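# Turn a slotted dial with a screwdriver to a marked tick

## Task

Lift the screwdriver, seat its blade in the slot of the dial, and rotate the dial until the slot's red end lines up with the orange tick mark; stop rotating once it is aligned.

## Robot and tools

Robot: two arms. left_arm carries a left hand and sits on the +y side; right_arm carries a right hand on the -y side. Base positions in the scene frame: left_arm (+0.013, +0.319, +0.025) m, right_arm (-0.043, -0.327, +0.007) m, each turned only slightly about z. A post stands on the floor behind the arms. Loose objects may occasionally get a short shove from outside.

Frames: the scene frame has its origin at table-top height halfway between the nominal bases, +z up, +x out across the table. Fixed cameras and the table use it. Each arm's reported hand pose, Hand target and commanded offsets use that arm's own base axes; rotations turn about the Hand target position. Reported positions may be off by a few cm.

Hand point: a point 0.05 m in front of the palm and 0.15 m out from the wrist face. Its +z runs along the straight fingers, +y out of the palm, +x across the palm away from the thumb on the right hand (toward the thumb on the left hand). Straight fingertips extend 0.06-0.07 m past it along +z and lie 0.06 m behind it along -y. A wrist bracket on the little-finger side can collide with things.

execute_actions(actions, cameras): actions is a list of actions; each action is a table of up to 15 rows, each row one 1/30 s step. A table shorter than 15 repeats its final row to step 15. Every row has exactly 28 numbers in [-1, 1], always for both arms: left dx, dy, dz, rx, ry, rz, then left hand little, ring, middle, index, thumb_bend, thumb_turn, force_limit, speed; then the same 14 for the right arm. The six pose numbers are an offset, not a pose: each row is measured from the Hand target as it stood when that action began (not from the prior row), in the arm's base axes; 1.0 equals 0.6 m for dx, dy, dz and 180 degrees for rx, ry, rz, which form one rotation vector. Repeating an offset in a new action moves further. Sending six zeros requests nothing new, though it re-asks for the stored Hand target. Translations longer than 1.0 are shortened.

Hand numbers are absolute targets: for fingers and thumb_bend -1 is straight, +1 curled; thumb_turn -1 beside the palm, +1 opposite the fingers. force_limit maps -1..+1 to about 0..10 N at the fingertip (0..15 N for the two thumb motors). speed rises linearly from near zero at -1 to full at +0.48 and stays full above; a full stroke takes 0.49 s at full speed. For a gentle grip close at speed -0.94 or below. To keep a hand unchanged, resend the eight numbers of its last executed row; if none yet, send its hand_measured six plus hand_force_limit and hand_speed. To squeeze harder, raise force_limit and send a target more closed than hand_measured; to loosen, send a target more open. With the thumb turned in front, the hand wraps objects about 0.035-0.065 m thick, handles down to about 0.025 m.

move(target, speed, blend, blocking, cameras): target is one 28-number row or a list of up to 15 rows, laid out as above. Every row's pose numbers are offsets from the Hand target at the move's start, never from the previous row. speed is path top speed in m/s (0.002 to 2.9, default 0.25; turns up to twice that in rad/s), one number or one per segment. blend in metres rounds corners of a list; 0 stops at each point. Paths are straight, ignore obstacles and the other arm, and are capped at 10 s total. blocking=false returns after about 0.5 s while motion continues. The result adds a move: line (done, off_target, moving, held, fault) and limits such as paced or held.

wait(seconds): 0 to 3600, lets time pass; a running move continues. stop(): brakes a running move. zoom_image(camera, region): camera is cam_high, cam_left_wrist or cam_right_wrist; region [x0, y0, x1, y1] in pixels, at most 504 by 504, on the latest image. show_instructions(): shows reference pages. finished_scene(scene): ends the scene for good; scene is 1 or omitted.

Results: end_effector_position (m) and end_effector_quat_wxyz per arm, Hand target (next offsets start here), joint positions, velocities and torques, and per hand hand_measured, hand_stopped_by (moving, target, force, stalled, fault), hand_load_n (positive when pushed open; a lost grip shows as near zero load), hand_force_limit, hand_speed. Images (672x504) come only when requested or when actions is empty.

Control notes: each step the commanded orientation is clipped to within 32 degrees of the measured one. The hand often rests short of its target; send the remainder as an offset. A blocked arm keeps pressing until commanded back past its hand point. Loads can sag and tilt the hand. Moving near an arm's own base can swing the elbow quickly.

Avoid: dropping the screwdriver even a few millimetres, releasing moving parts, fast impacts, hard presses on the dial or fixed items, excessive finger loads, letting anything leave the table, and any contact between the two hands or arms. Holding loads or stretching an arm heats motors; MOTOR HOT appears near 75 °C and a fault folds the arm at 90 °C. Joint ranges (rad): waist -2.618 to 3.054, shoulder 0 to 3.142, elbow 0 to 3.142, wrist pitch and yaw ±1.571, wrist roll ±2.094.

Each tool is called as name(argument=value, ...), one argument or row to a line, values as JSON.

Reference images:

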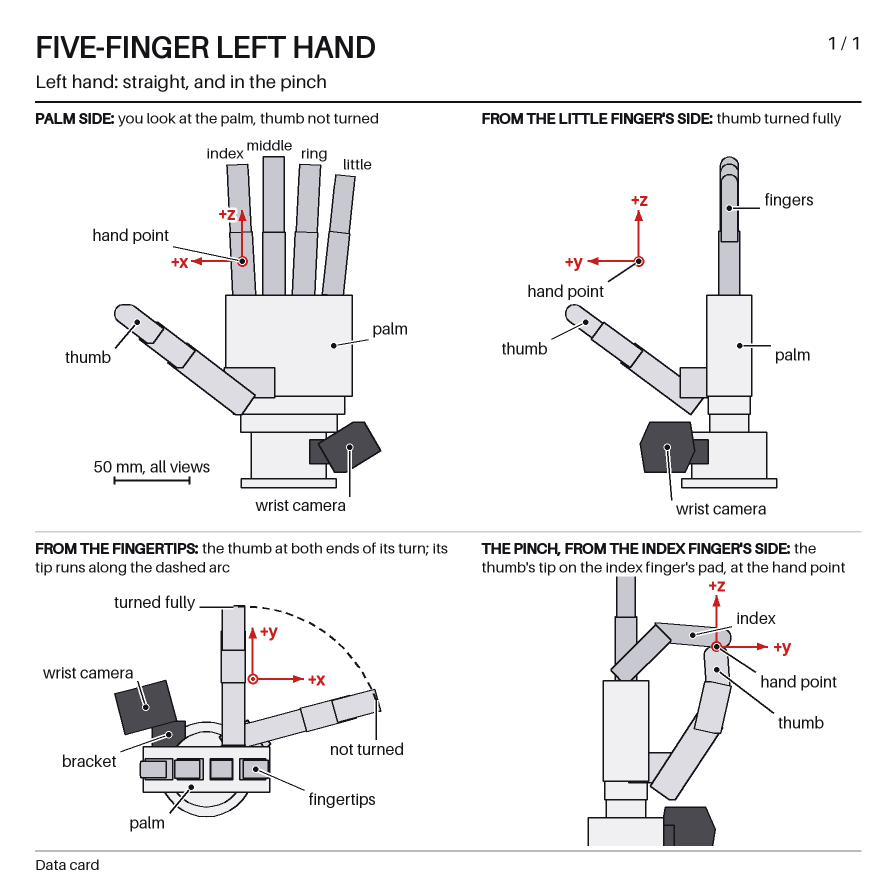

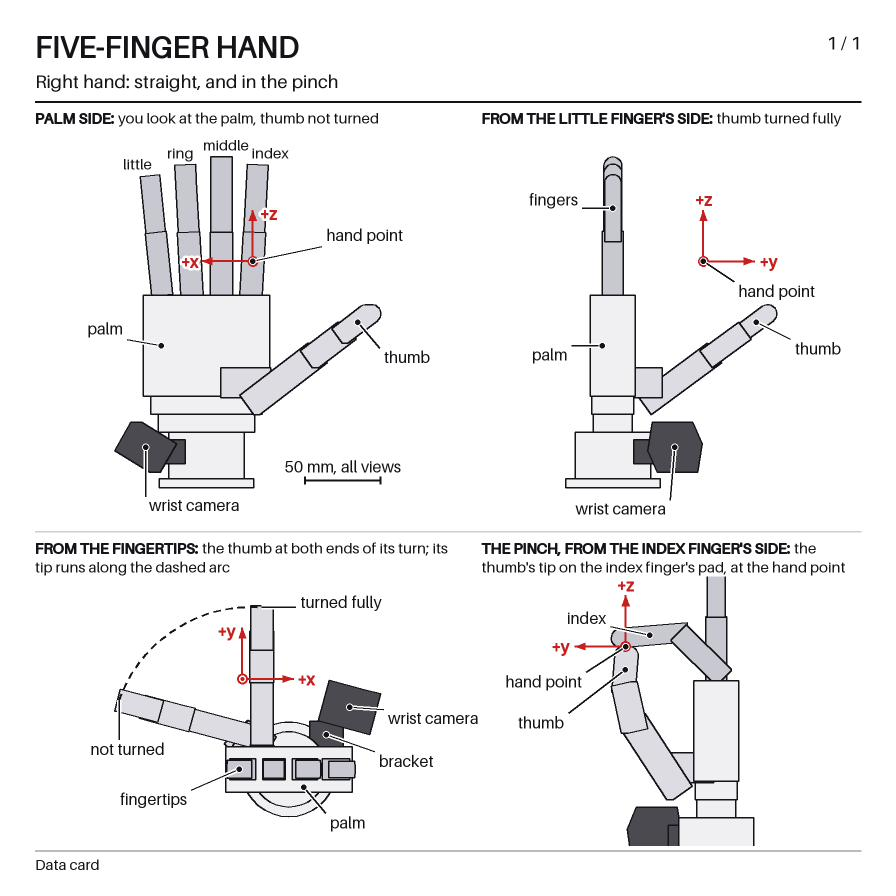

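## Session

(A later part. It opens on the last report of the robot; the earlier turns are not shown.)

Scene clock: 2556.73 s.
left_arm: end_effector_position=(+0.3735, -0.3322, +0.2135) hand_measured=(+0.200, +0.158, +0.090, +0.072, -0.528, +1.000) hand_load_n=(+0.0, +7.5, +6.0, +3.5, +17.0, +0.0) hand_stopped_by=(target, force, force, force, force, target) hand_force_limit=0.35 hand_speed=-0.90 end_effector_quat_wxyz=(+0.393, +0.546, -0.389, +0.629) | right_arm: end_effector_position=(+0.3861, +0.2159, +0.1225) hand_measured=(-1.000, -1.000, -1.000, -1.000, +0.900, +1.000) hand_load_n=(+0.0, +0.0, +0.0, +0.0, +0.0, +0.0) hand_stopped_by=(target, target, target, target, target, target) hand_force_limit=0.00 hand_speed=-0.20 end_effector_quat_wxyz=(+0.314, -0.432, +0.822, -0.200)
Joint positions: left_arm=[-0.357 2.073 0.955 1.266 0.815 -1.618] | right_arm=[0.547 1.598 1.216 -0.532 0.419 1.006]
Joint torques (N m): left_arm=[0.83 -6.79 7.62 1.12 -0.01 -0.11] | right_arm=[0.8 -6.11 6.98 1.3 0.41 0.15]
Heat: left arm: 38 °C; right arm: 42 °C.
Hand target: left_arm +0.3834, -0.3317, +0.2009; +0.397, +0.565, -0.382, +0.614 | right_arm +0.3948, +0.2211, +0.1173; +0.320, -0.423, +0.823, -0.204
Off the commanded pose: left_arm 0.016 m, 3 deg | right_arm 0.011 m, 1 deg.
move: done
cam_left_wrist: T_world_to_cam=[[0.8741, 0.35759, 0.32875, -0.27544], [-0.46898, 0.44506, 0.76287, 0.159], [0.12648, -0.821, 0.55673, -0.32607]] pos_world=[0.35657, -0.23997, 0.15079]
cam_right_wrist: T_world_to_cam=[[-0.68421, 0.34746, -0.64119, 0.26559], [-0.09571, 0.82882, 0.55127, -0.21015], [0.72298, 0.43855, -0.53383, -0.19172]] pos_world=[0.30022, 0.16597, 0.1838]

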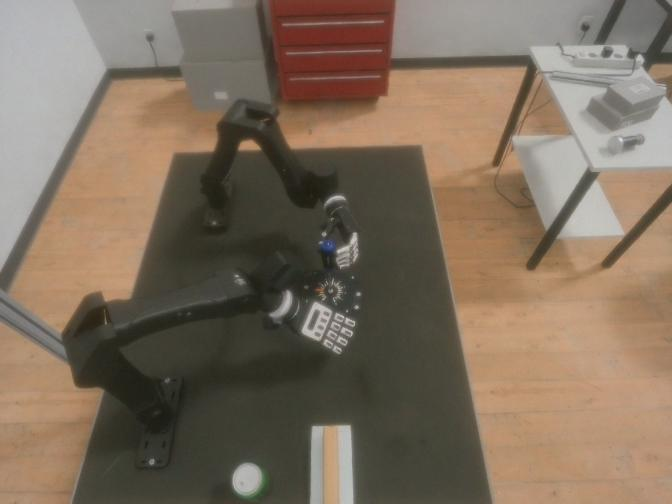

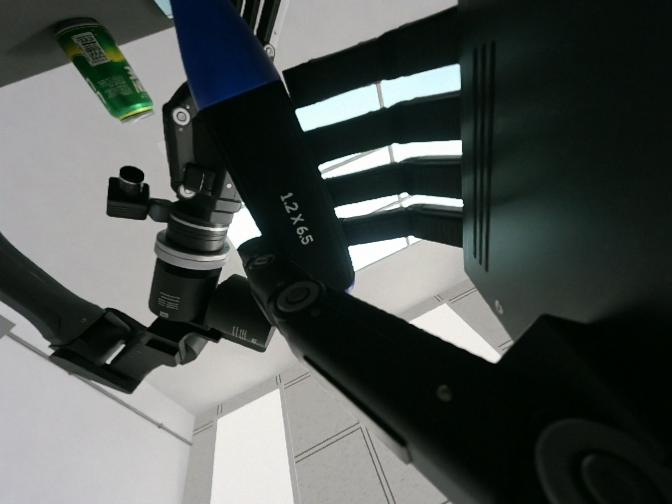

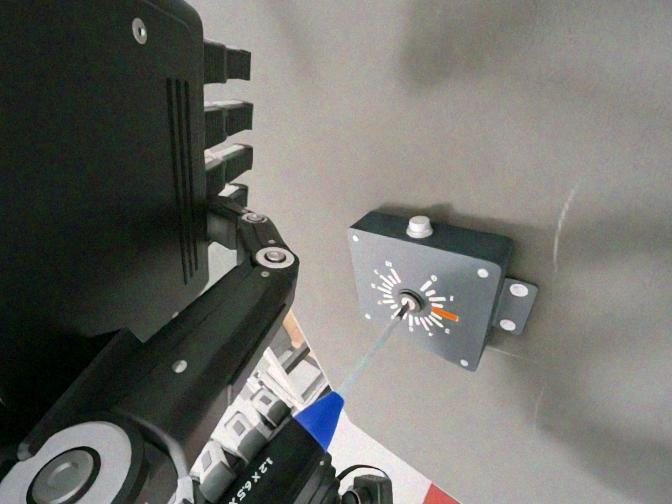

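move(
  target=[
    [-0.01,-0.001,-0.0107,0,0,0.0667,0.2,0.24,0.2,0.16,-0.47,1,0.35,-0.9,0,0,0,0,0,0,-1,-1,-1,-1,0.9,1,0,-0.2],
  ],
  speed=0.04,
  cameras=["cam_high","cam_right_wrist","cam_left_wrist"],
)

zoom_image(
  camera="cam_high",
  region=[300, 230, 370, 300],
)

zoom_image(
  camera="cam_right_wrist",
  region=[402, 297, 414, 309],
)

Scene clock: 2582.97 s.
left_arm: end_effector_position=(+0.3790, -0.3312, +0.2113) hand_measured=(+0.200, +0.158, +0.090, +0.072, -0.528, +1.000) hand_load_n=(+0.0, +5.5, +6.5, +7.5, +15.0, +2.0) hand_stopped_by=(target, force, force, force, force, target) hand_force_limit=0.35 hand_speed=-0.90 end_effector_quat_wxyz=(+0.345, +0.586, -0.318, +0.661) | right_arm: end_effector_position=(+0.3861, +0.2159, +0.1225) hand_measured=(-1.000, -1.000, -1.000, -1.000, +0.900, +1.000) hand_load_n=(+0.0, +0.0, +0.0, +0.0, +0.0, +0.0) hand_stopped_by=(target, target, target, target, target, target) hand_force_limit=0.00 hand_speed=-0.20 end_effector_quat_wxyz=(+0.314, -0.432, +0.822, -0.200)
Joint positions: left_arm=[-0.411 2.017 0.818 1.33 0.562 -1.625] | right_arm=[0.547 1.598 1.216 -0.532 0.419 1.006]
Joint torques (N m): left_arm=[-0.81 -8.16 3.17 1.4 -0.24 0.26] | right_arm=[0.7 -6.23 7.24 1.33 0.36 0.16]
Heat: left arm: 38 °C; right arm: 42 °C.
Hand target: left_arm +0.3775, -0.3322, +0.1944; +0.330, +0.602, -0.320, +0.653 | right_arm +0.3948, +0.2211, +0.1173; +0.320, -0.423, +0.823, -0.204
Off the commanded pose: left_arm 0.017 m, 3 deg | right_arm 0.011 m, 1 deg.
move: off_target (left_arm)
cam_left_wrist: T_world_to_cam=[[0.79773, 0.53098, 0.28581, -0.18453], [-0.52205, 0.3709, 0.76805, 0.15719], [0.30181, -0.7619, 0.57308, -0.37505]] pos_world=[0.34246, -0.24607, 0.14694]
cam_right_wrist: T_world_to_cam=[[-0.68421, 0.34746, -0.64119, 0.26559], [-0.09571, 0.82882, 0.55127, -0.21015], [0.72298, 0.43855, -0.53383, -0.19172]] pos_world=[0.30022, 0.16597, 0.1838]

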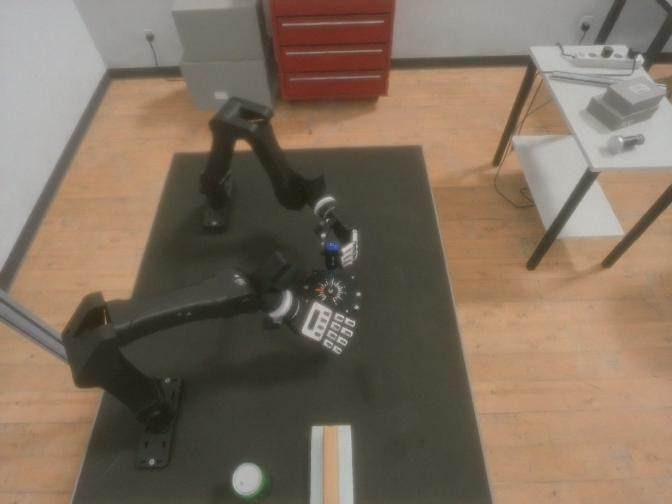

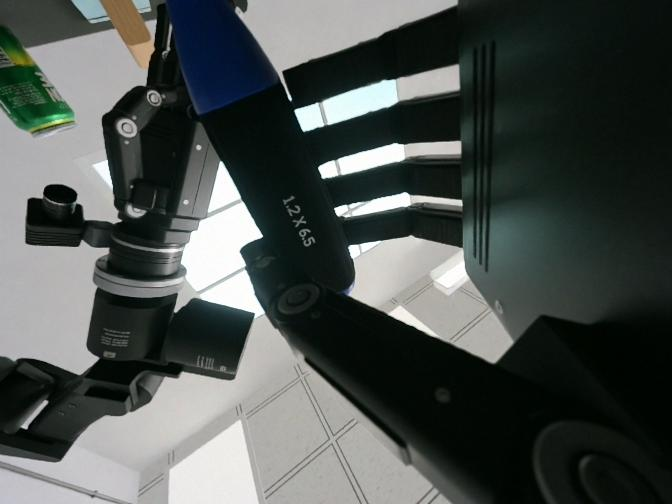

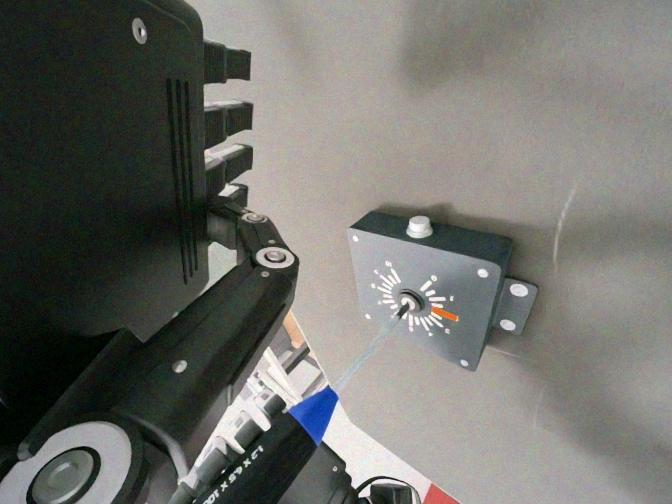

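Scaled by 7.200 from the camera's image (finer frame: 960x720).

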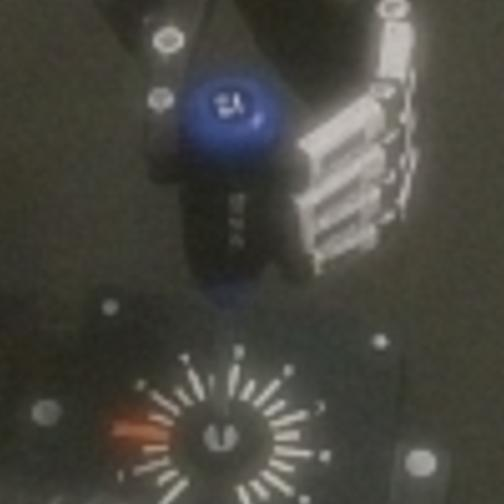

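Scaled by 42.000 from the camera's image (finer frame: 960x720).

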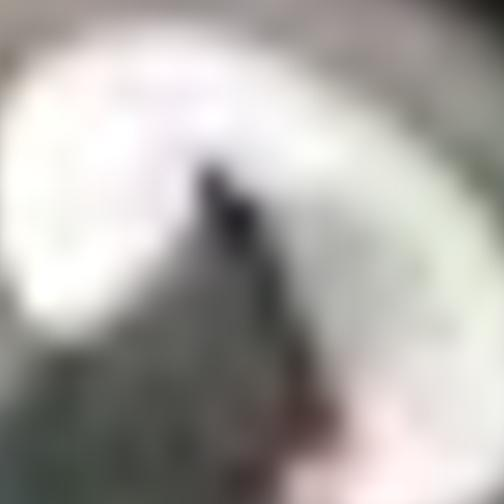

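move(
  target=[
    [-0.0132,0.0037,-0.0033,0,-0.0125,0.0667,0.2,0.24,0.2,0.16,-0.47,1,0.35,-0.9,0,0,0,0,0,0,-1,-1,-1,-1,0.9,1,0,-0.2],
  ],
  speed=0.04,
  cameras=["cam_high","cam_right_wrist"],
)

zoom_image(
  camera="cam_high",
  region=[300, 230, 370, 300],
)

zoom_image(
  camera="cam_right_wrist",
  region=[402, 297, 414, 309],
)

Scene clock: 2607.70 s.
left_arm: end_effector_position=(+0.3716, -0.3288, +0.2121) hand_measured=(+0.200, +0.158, +0.090, +0.072, -0.528, +1.000) hand_load_n=(+0.0, +3.5, +6.0, +9.0, +15.5, +4.5) hand_stopped_by=(target, force, force, force, force, target) hand_force_limit=0.35 hand_speed=-0.90 end_effector_quat_wxyz=(+0.273, +0.602, -0.252, +0.707) | right_arm: end_effector_position=(+0.3861, +0.2159, +0.1225) hand_measured=(-1.000, -1.000, -1.000, -1.000, +0.900, +1.000) hand_load_n=(+0.0, +0.0, +0.0, +0.0, +0.0, +0.0) hand_stopped_by=(target, target, target, target, target, target) hand_force_limit=0.00 hand_speed=-0.20 end_effector_quat_wxyz=(+0.314, -0.432, +0.822, -0.200)
Joint positions: left_arm=[-0.51 1.962 0.668 1.447 0.252 -1.581] | right_arm=[0.547 1.598 1.216 -0.532 0.419 1.006]
Joint torques (N m): left_arm=[-0.96 -7.23 3 1.48 -0.15 0.29] | right_arm=[0.73 -6.28 6.97 1.35 0.4 0.17]
Heat: left arm: 39 °C; right arm: 42 °C.
Hand target: left_arm +0.3696, -0.3300, +0.1925; +0.254, +0.619, -0.262, +0.695 | right_arm +0.3948, +0.2211, +0.1173; +0.320, -0.423, +0.823, -0.204
Off the commanded pose: left_arm 0.020 m, 3 deg | right_arm 0.011 m, 1 deg.
move: off_target (left_arm)
cam_right_wrist: T_world_to_cam=[[-0.68421, 0.34746, -0.64119, 0.26559], [-0.09571, 0.82882, 0.55127, -0.21015], [0.72298, 0.43855, -0.53383, -0.19172]] pos_world=[0.30022, 0.16597, 0.1838]

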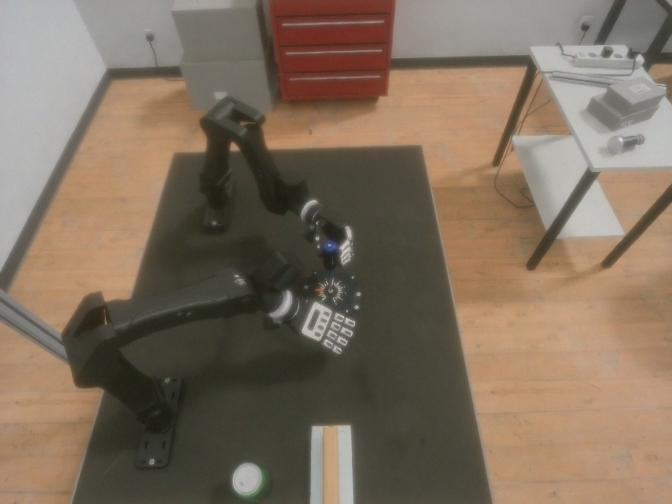

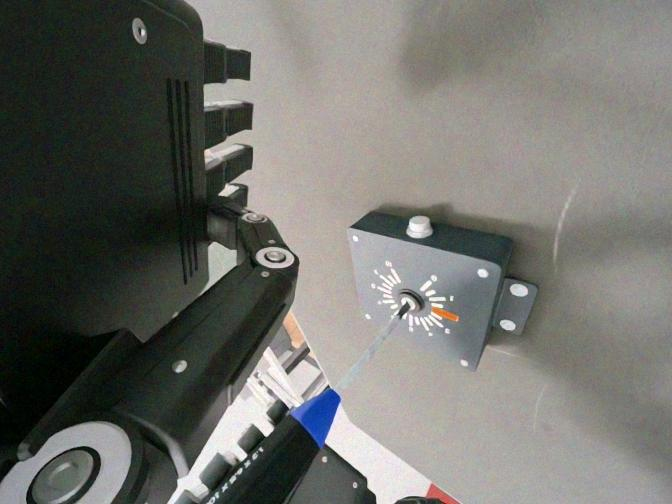

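Scaled by 7.200 from the camera's image (finer frame: 960x720).

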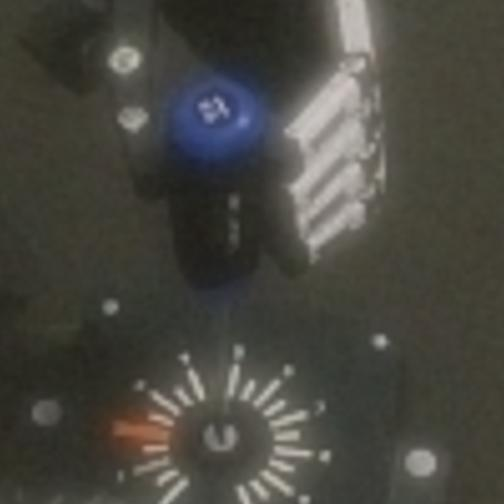

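Scaled by 42.000 from the camera's image (finer frame: 960x720).

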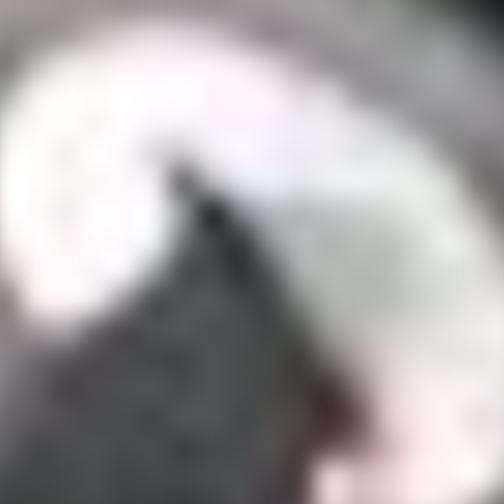

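move(
  target=[
    [-0.0063,0.0087,0,-0.003,-0.0067,0.0667,0.2,0.24,0.2,0.16,-0.47,1,0.35,-0.9,0,0,0,0,0,0,-1,-1,-1,-1,0.9,1,0,-0.2],
  ],
  speed=0.04,
  cameras=["cam_high","cam_right_wrist"],
)

zoom_image(
  camera="cam_high",
  region=[300, 230, 370, 300],
)

zoom_image(
  camera="cam_right_wrist",
  region=[402, 297, 414, 309],
)

Scene clock: 2625.63 s.
left_arm: end_effector_position=(+0.3664, -0.3252, +0.2121) hand_measured=(+0.200, +0.158, +0.090, +0.072, -0.528, +1.000) hand_load_n=(+0.0, +2.0, +6.0, +10.0, +15.0, +5.0) hand_stopped_by=(target, force, force, force, force, target) hand_force_limit=0.35 hand_speed=-0.90 end_effector_quat_wxyz=(+0.203, +0.617, -0.184, +0.737) | right_arm: end_effector_position=(+0.3861, +0.2159, +0.1225) hand_measured=(-1.000, -1.000, -1.000, -1.000, +0.900, +1.000) hand_load_n=(+0.0, +0.0, +0.0, +0.0, +0.0, +0.0) hand_stopped_by=(target, target, target, target, target, target) hand_force_limit=0.00 hand_speed=-0.20 end_effector_quat_wxyz=(+0.314, -0.432, +0.822, -0.200)
Joint positions: left_arm=[-0.632 1.941 0.577 1.536 -0.072 -1.538] | right_arm=[0.547 1.598 1.216 -0.532 0.419 1.006]
Joint torques (N m): left_arm=[-0.91 -6.75 2.88 1.52 -0.19 0.26] | right_arm=[0.62 -6.3 7.05 1.29 0.41 0.17]
Heat: left arm: 39 °C; right arm: 42 °C.
Hand target: left_arm +0.3657, -0.3249, +0.1925; +0.180, +0.635, -0.195, +0.726 | right_arm +0.3948, +0.2211, +0.1173; +0.320, -0.423, +0.823, -0.204
Off the commanded pose: left_arm 0.020 m, 4 deg | right_arm 0.011 m, 1 deg.
move: off_target (left_arm)
cam_right_wrist: T_world_to_cam=[[-0.68421, 0.34746, -0.64119, 0.26559], [-0.09571, 0.82882, 0.55127, -0.21015], [0.72298, 0.43855, -0.53383, -0.19172]] pos_world=[0.30022, 0.16597, 0.1838]

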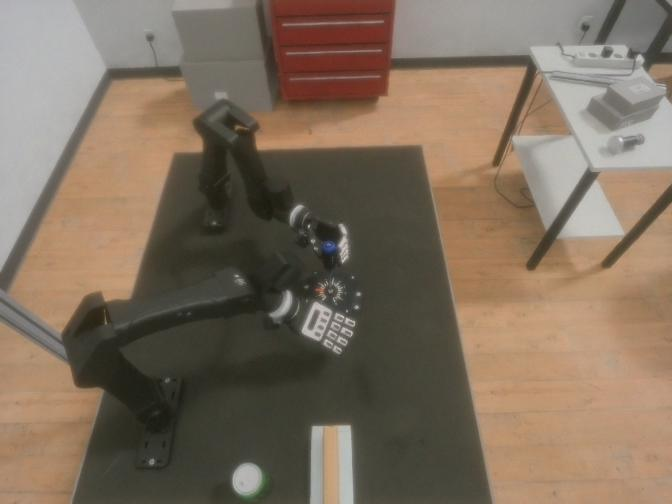

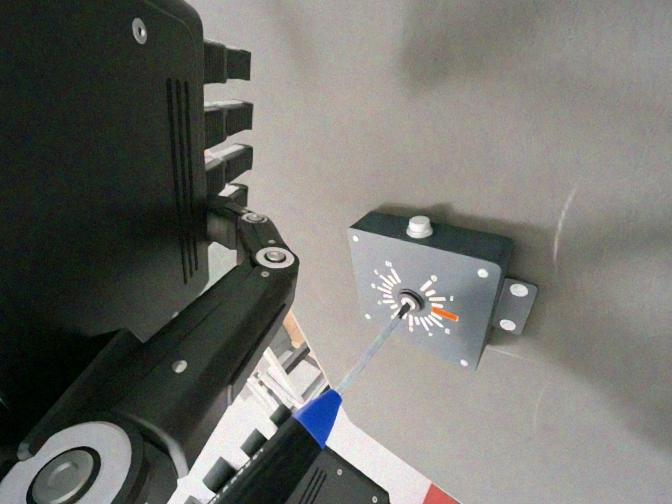

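Scaled by 7.200 from the camera's image (finer frame: 960x720).

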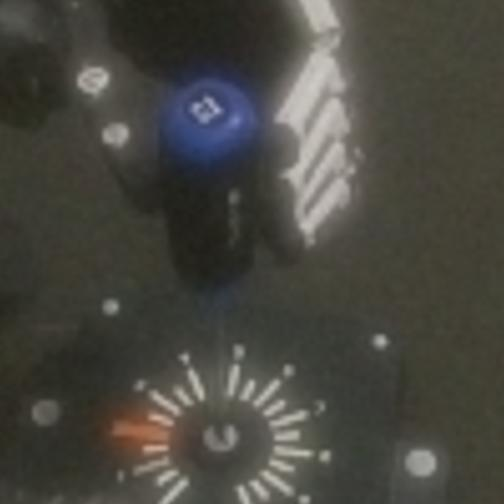

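Scaled by 42.000 from the camera's image (finer frame: 960x720).

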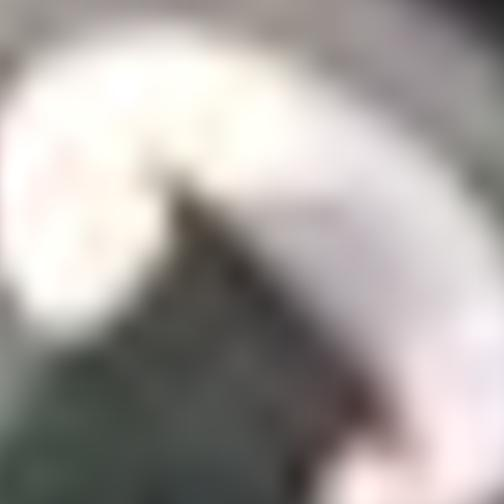

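move(
  target=[
    [-0.0035, 0.0055, 0, -0.001, -0.003, 0.0667, 0.2, 0.24, 0.2, 0.16, -0.47, 1, 0.35, -0.9, 0, 0, 0, 0, 0, 0, -1, -1, -1, -1, 0.9, 1, 0, -0.2],
  ],
  speed=0.04,
  cameras=["cam_high", "cam_right_wrist"],
)

Scene clock: 2665.90 s.
left_arm: end_effector_position=(+0.3648, -0.3222, +0.2115) hand_measured=(+0.200, +0.158, +0.090, +0.072, -0.528, +1.000) hand_load_n=(+0.5, +3.0, +6.0, +9.5, +15.0, +4.5) hand_stopped_by=(target, force, force, force, force, target) hand_force_limit=0.35 hand_speed=-0.90 end_effector_quat_wxyz=(+0.127, +0.634, -0.113, +0.755) | right_arm: end_effector_position=(+0.3861, +0.2159, +0.1225) hand_measured=(-1.000, -1.000, -1.000, -1.000, +0.900, +1.000) hand_load_n=(-0.5, +0.0, +0.0, +0.0, +0.0, +0.0) hand_stopped_by=(target, target, target, target, target, target) hand_force_limit=0.00 hand_speed=-0.20 end_effector_quat_wxyz=(+0.314, -0.432, +0.822, -0.200)
Joint positions: left_arm=[-0.771 1.941 0.553 1.577 -0.421 -1.483] | right_arm=[0.547 1.598 1.216 -0.532 0.419 1.006]
Joint torques (N m): left_arm=[-0.75 -6.11 2.92 1.57 -0.11 0.22] | right_arm=[0.69 -6.22 7.1 1.31 0.42 0.11]
Heat: left arm: 38 °C; right arm: 42 °C.
Hand target: left_arm +0.3637, -0.3215, +0.1925; +0.103, +0.648, -0.127, +0.744 | right_arm +0.3948, +0.2211, +0.1173; +0.320, -0.423, +0.823, -0.204
Off the commanded pose: left_arm 0.019 m, 4 deg | right_arm 0.011 m, 1 deg.
joint read past its limit (left arm) — joint 4 (wrist pitch), upper limit.
move: off_target (left_arm)
cam_right_wrist: T_world_to_cam=[[-0.68421, 0.34746, -0.64119, 0.26559], [-0.09571, 0.82882, 0.55127, -0.21015], [0.72298, 0.43855, -0.53383, -0.19172]] pos_world=[0.30022, 0.16597, 0.1838]

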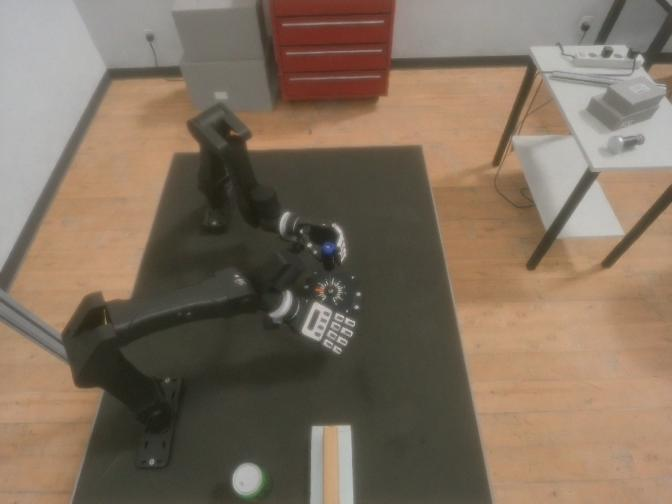

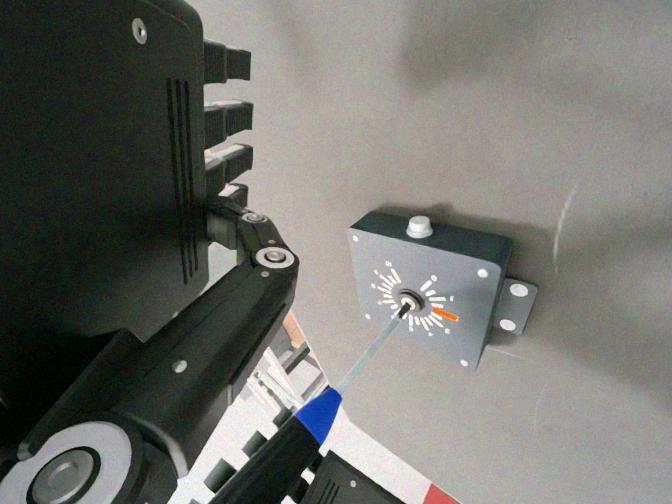

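zoom_image(
  camera="cam_high",
  region=[300, 230, 370, 300],
)

zoom_image(
  camera="cam_right_wrist",
  region=[402, 297, 414, 309],
)

zoom_image(
  camera="cam_right_wrist",
  region=[330, 200, 530, 400],
)

Scaled by 7.200 from the camera's image (finer frame: 960x720).

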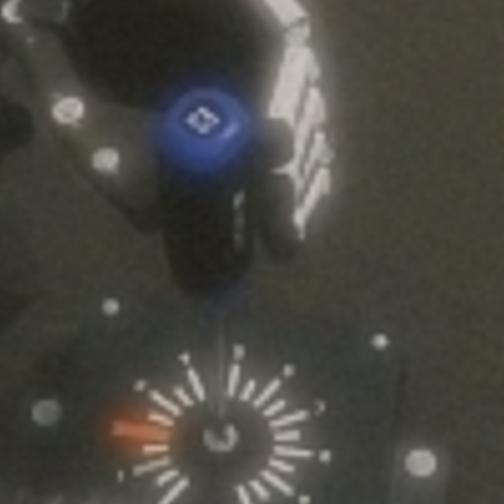

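Scaled by 42.000 from the camera's image (finer frame: 960x720).

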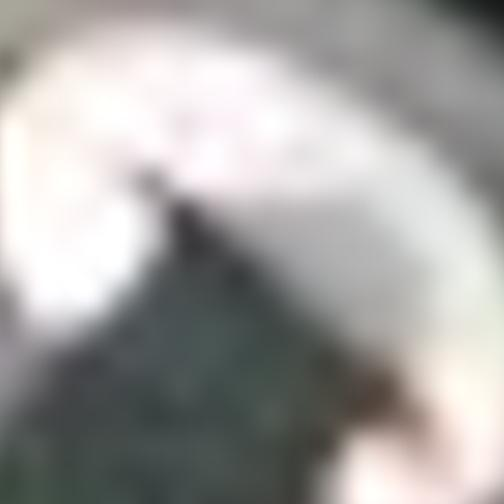

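Scaled by 2.520 from the camera's image (finer frame: 960x720).

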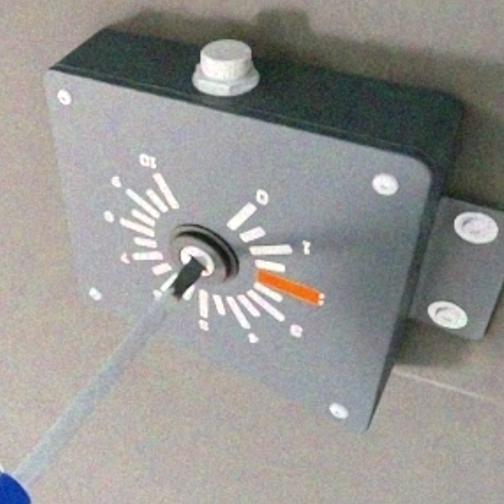

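zoom_image(
  camera="cam_high",
  region=[310, 232, 350, 272],
)

Scaled by 12.600 from the camera's image (finer frame: 960x720).

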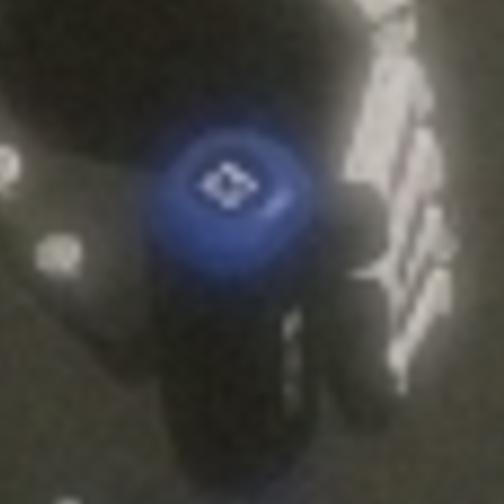

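move(
  target=[
    [0.0012, 0.0125, 0, -0.006, 0.0, 0.0667, 0.2, 0.24, 0.2, 0.16, -0.47, 1, 0.35, -0.9, 0, 0, 0, 0, 0, 0, -1, -1, -1, -1, 0.9, 1, 0, -0.2],
  ],
  speed=0.04,
  cameras=["cam_high", "cam_right_wrist"],
)

zoom_image(
  camera="cam_high",
  region=[300, 230, 370, 300],
)

zoom_image(
  camera="cam_right_wrist",
  region=[402, 297, 414, 309],
)

zoom_image(
  camera="cam_right_wrist",
  region=[330, 200, 530, 400],
)

Scene clock: 2774.67 s.
left_arm: end_effector_position=(+0.3608, -0.3133, +0.2105) hand_measured=(+0.200, +0.158, +0.090, +0.072, -0.528, +1.000) hand_load_n=(+0.0, +5.5, +6.5, +8.5, +14.5, +2.0) hand_stopped_by=(target, force, force, force, force, target) hand_force_limit=0.35 hand_speed=-0.90 end_effector_quat_wxyz=(+0.061, +0.651, -0.042, +0.756) | right_arm: end_effector_position=(+0.3861, +0.2159, +0.1225) hand_measured=(-1.000, -1.000, -1.000, -1.000, +0.900, +1.000) hand_load_n=(+0.0, +0.0, +0.0, +0.0, +0.0, +0.0) hand_stopped_by=(target, target, target, target, target, target) hand_force_limit=0.00 hand_speed=-0.20 end_effector_quat_wxyz=(+0.314, -0.432, +0.822, -0.200)
Joint positions: left_arm=[-0.894 1.941 0.557 1.588 -0.739 -1.449] | right_arm=[0.547 1.598 1.216 -0.532 0.419 1.006]
Joint torques (N m): left_arm=[-0.7 -4.45 5.11 1.51 -0.19 0.27] | right_arm=[0.68 -6.31 7.15 1.29 0.39 0.14]
Heat: left arm: 39 °C; right arm: 42 °C.
Hand target: left_arm +0.3643, -0.3141, +0.1924; +0.031, +0.657, -0.052, +0.751 | right_arm +0.3948, +0.2211, +0.1173; +0.320, -0.423, +0.823, -0.204
Off the commanded pose: left_arm 0.018 m, 4 deg | right_arm 0.011 m, 1 deg.
joint read past its limit (left arm) — joint 4 (wrist pitch), upper limit.
joint sent to its limit (left arm) — joint 4 (wrist pitch), upper limit. The joint targets still meet the commanded pose.
move: off_target (left_arm)
cam_right_wrist: T_world_to_cam=[[-0.68421, 0.34746, -0.64119, 0.26559], [-0.09571, 0.82882, 0.55127, -0.21015], [0.72298, 0.43855, -0.53383, -0.19172]] pos_world=[0.30022, 0.16597, 0.1838]

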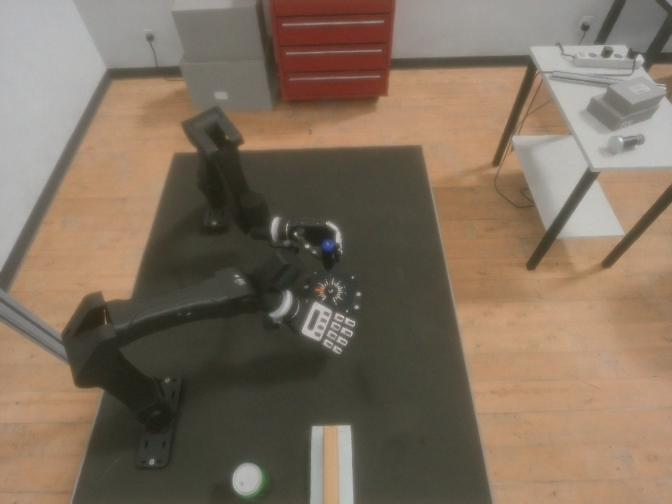

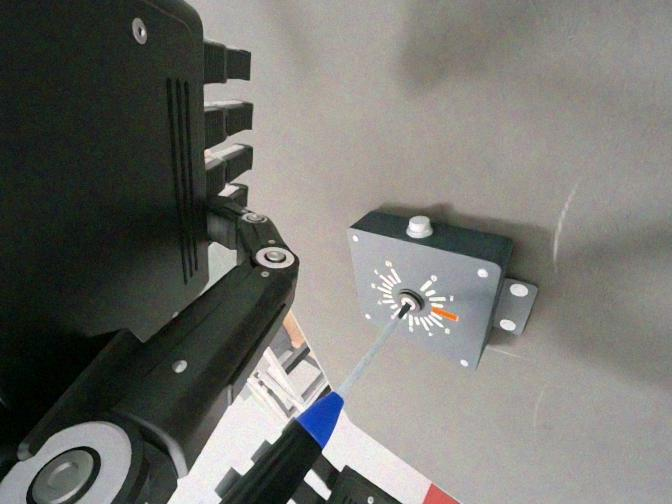

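Scaled by 7.200 from the camera's image (finer frame: 960x720).

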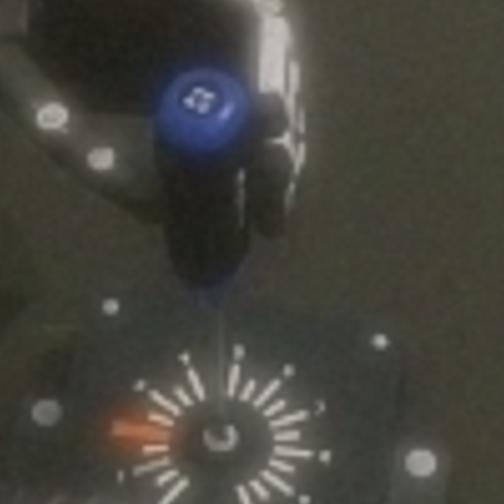

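Scaled by 42.000 from the camera's image (finer frame: 960x720).

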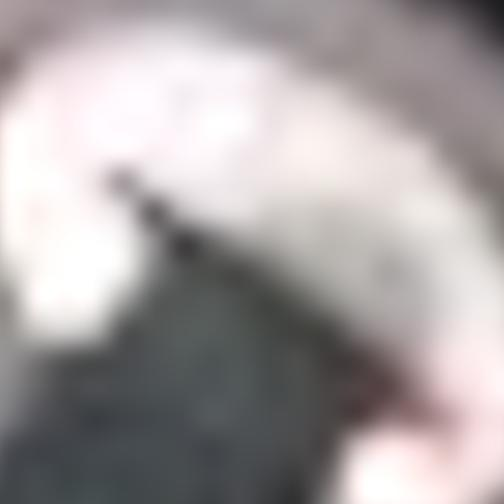

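Scaled by 2.520 from the camera's image (finer frame: 960x720).

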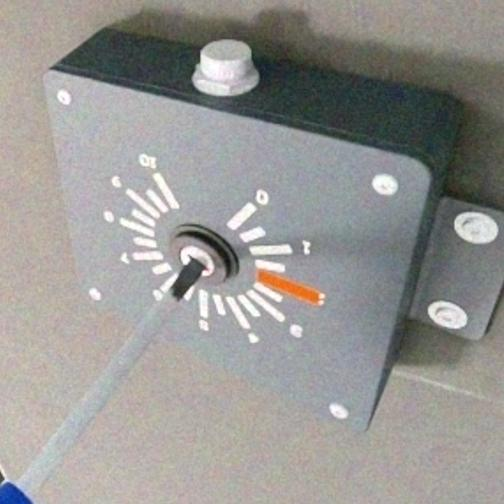

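move(
  target=[
    [0.0007, 0.001, 0, 0.003, 0.001, 0.0667, 0.2, 0.24, 0.2, 0.16, -0.47, 1, 0.35, -0.9, 0, 0, 0, 0, 0, 0, -1, -1, -1, -1, 0.9, 1, 0, -0.2],
  ],
  speed=0.04,
  cameras=["cam_high", "cam_right_wrist"],
)

zoom_image(
  camera="cam_high",
  region=[300, 230, 370, 300],
)

zoom_image(
  camera="cam_right_wrist",
  region=[402, 297, 414, 309],
)

zoom_image(
  camera="cam_right_wrist",
  region=[380, 270, 470, 360],
)

Scene clock: 2834.33 s.
left_arm: end_effector_position=(+0.3609, -0.3146, +0.2095) hand_measured=(+0.200, +0.158, +0.090, +0.072, -0.528, +1.000) hand_load_n=(+0.0, +5.0, +6.5, +8.5, +15.0, +3.0) hand_stopped_by=(target, force, force, force, force, target) hand_force_limit=0.35 hand_speed=-0.90 end_effector_quat_wxyz=(-0.017, +0.661, +0.019, +0.750) | right_arm: end_effector_position=(+0.3861, +0.2159, +0.1225) hand_measured=(-1.000, -1.000, -1.000, -1.000, +0.900, +1.000) hand_load_n=(+0.0, +0.0, +0.0, +0.0, +0.5, +0.0) hand_stopped_by=(target, target, target, target, target, target) hand_force_limit=0.00 hand_speed=-0.20 end_effector_quat_wxyz=(+0.314, -0.432, +0.822, -0.200)
Joint positions: left_arm=[-1.005 1.988 0.652 1.588 -1.043 -1.358] | right_arm=[0.547 1.598 1.216 -0.532 0.419 1.006]
Joint torques (N m): left_arm=[-0.39 -4.77 5.64 1.33 -0.19 0.24] | right_arm=[0.9 -6.32 7.04 1.28 0.42 0.12]
Heat: left arm: 39 °C; right arm: 42 °C.
Hand target: left_arm +0.3648, -0.3134, +0.1925; -0.051, +0.660, +0.014, +0.749 | right_arm +0.3948, +0.2211, +0.1173; +0.320, -0.423, +0.823, -0.204
Off the commanded pose: left_arm 0.018 m, 4 deg | right_arm 0.011 m, 1 deg.
joint read past its limit (left arm) — joint 4 (wrist pitch), upper limit.
joint sent to its limit (left arm) — joint 4 (wrist pitch), upper limit. The joint targets still meet the commanded pose.
move: off_target (left_arm)
cam_right_wrist: T_world_to_cam=[[-0.68421, 0.34746, -0.64119, 0.26559], [-0.09571, 0.82882, 0.55127, -0.21015], [0.72298, 0.43855, -0.53383, -0.19172]] pos_world=[0.30022, 0.16597, 0.1838]

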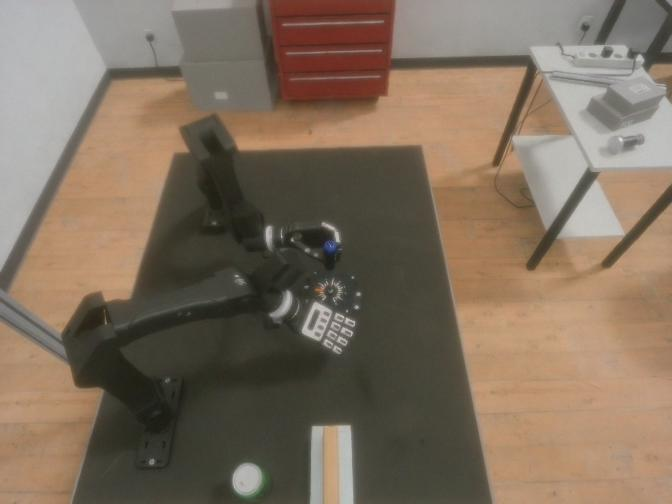

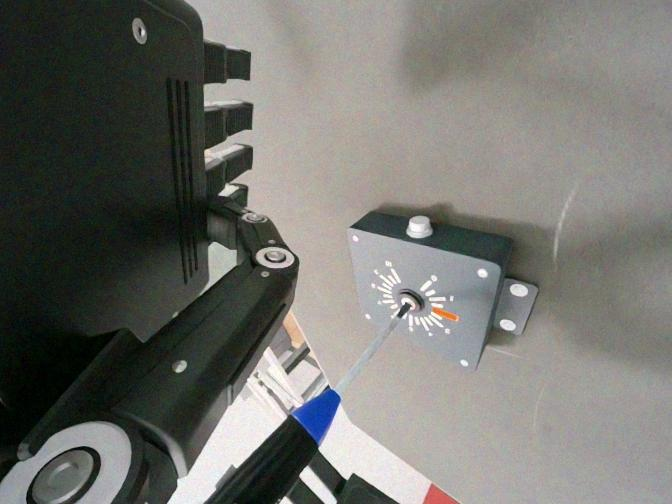

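Scaled by 7.200 from the camera's image (finer frame: 960x720).

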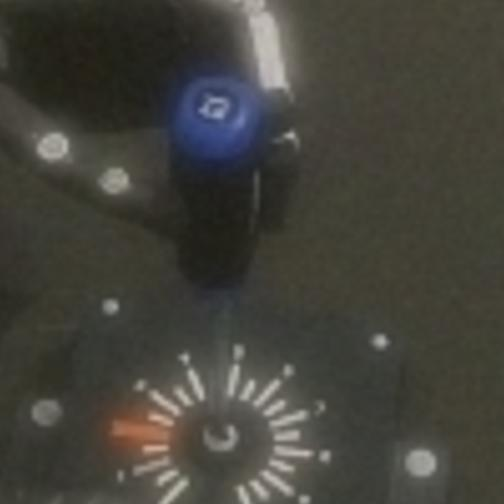

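Scaled by 42.000 from the camera's image (finer frame: 960x720).

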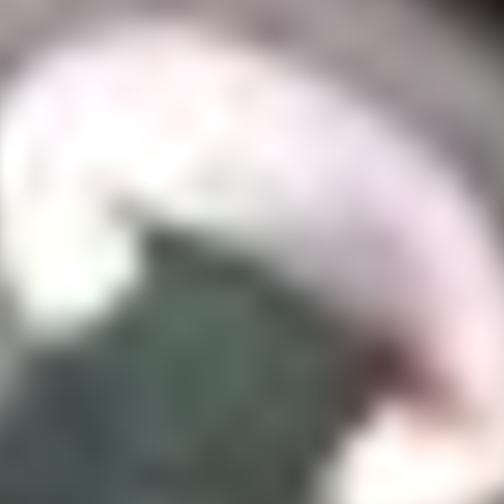

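Scaled by 5.600 from the camera's image (finer frame: 960x720).

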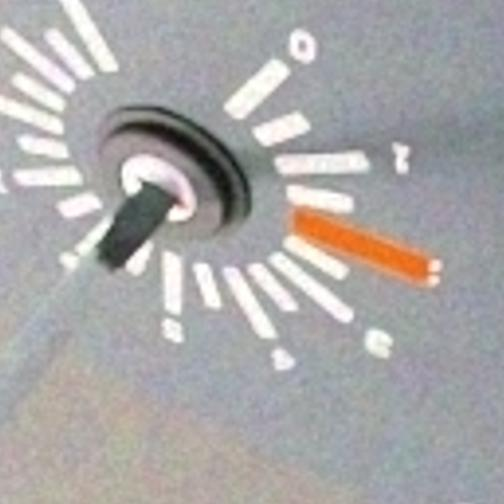

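move(
  target=[
    [-0.0067, 0.002, 0, 0.001, -0.004, 0.05, 0.2, 0.24, 0.2, 0.16, -0.47, 1, 0.35, -0.9, 0, 0, 0, 0, 0, 0, -1, -1, -1, -1, 0.9, 1, 0, -0.2],
  ],
  speed=0.04,
  cameras=["cam_high", "cam_right_wrist"],
)

zoom_image(
  camera="cam_high",
  region=[300, 230, 370, 300],
)

zoom_image(
  camera="cam_right_wrist",
  region=[402, 297, 414, 309],
)

zoom_image(
  camera="cam_right_wrist",
  region=[385, 285, 435, 335],
)

Scene clock: 2864.00 s.
left_arm: end_effector_position=(+0.3585, -0.3135, +0.2086) hand_measured=(+0.200, +0.158, +0.090, +0.072, -0.528, +1.000) hand_load_n=(+0.5, +6.5, +7.0, +7.0, +15.0, +1.0) hand_stopped_by=(target, force, force, force, force, target) hand_force_limit=0.35 hand_speed=-0.90 end_effector_quat_wxyz=(-0.070, +0.670, +0.067, +0.736) | right_arm: end_effector_position=(+0.3861, +0.2159, +0.1225) hand_measured=(-1.000, -1.000, -1.000, -1.000, +0.900, +1.000) hand_load_n=(+0.0, -0.5, +0.0, +0.0, +0.0, +0.0) hand_stopped_by=(target, target, target, target, target, target) hand_force_limit=0.00 hand_speed=-0.20 end_effector_quat_wxyz=(+0.314, -0.432, +0.822, -0.200)
Joint positions: left_arm=[-1.072 2.023 0.736 1.588 -1.253 -1.288] | right_arm=[0.547 1.598 1.216 -0.532 0.419 1.006]
Joint torques (N m): left_arm=[-0.49 -5.31 5.81 1.16 -0.16 0.24] | right_arm=[0.85 -6.26 6.94 1.31 0.4 0.17]
Heat: left arm: 39 °C; right arm: 42 °C.
Hand target: left_arm +0.3608, -0.3122, +0.1925; -0.111, +0.652, +0.065, +0.747 | right_arm +0.3948, +0.2211, +0.1173; +0.320, -0.423, +0.823, -0.204
Off the commanded pose: left_arm 0.016 m, 5 deg | right_arm 0.011 m, 1 deg.
joint read past its limit (left arm) — joint 4 (wrist pitch), upper limit.
joint sent to its limit (left arm) — joint 4 (wrist pitch), upper limit. The joint targets are off in orientation, not in position.
move: off_target (left_arm)
cam_right_wrist: T_world_to_cam=[[-0.68421, 0.34746, -0.64119, 0.26559], [-0.09571, 0.82882, 0.55127, -0.21015], [0.72298, 0.43855, -0.53383, -0.19172]] pos_world=[0.30022, 0.16597, 0.1838]

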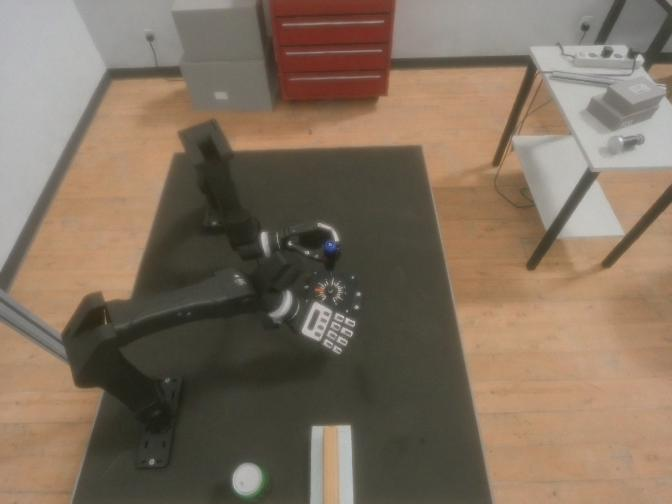

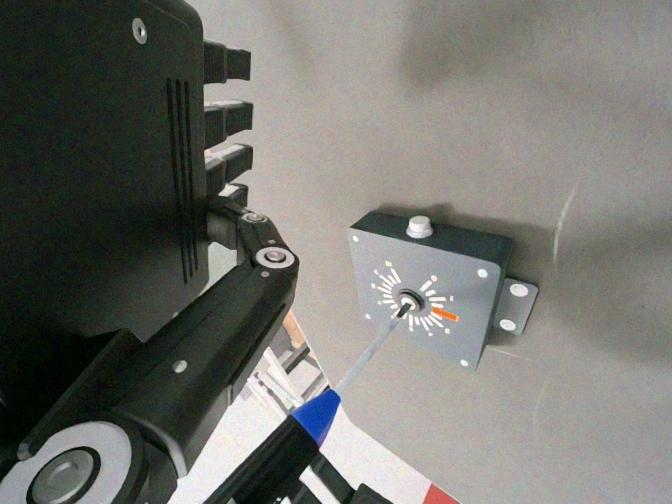

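Scaled by 7.200 from the camera's image (finer frame: 960x720).

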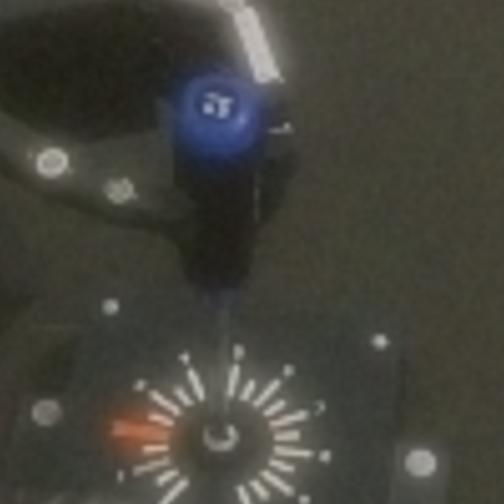

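Scaled by 42.000 from the camera's image (finer frame: 960x720).

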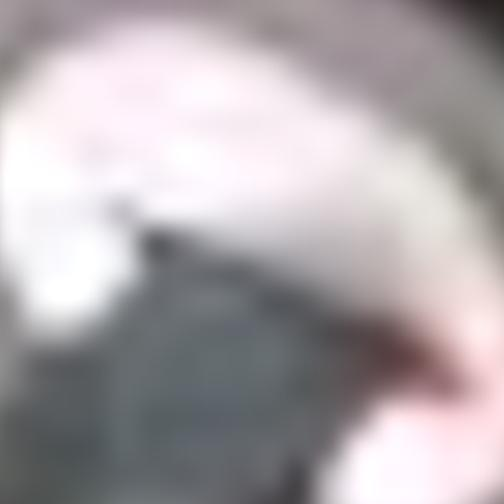

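Scaled by 10.080 from the camera's image (finer frame: 960x720).

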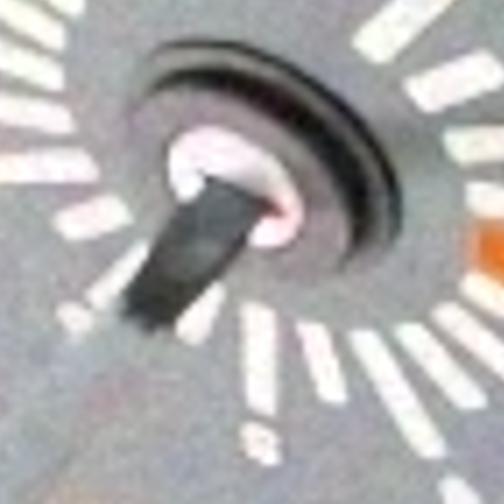

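zoom_image(
  camera="cam_high",
  region=[310, 272, 350, 312],
)

zoom_image(
  camera="cam_right_wrist",
  region=[370, 260, 470, 360],
)

Scaled by 12.600 from the camera's image (finer frame: 960x720).

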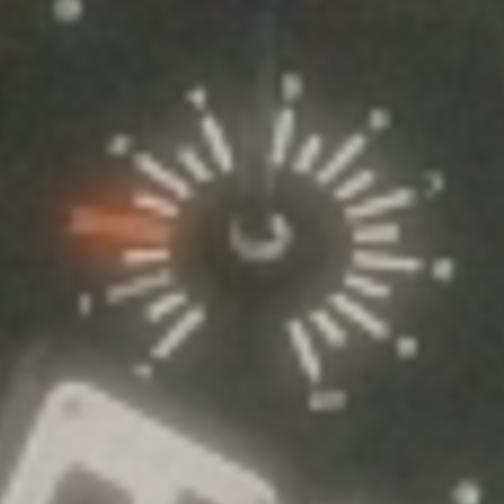

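Scaled by 5.040 from the camera's image (finer frame: 960x720).

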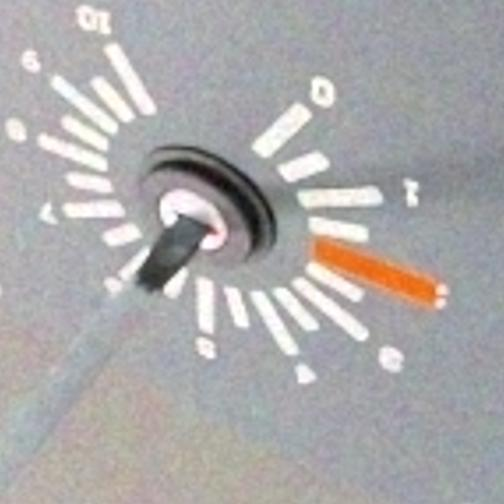

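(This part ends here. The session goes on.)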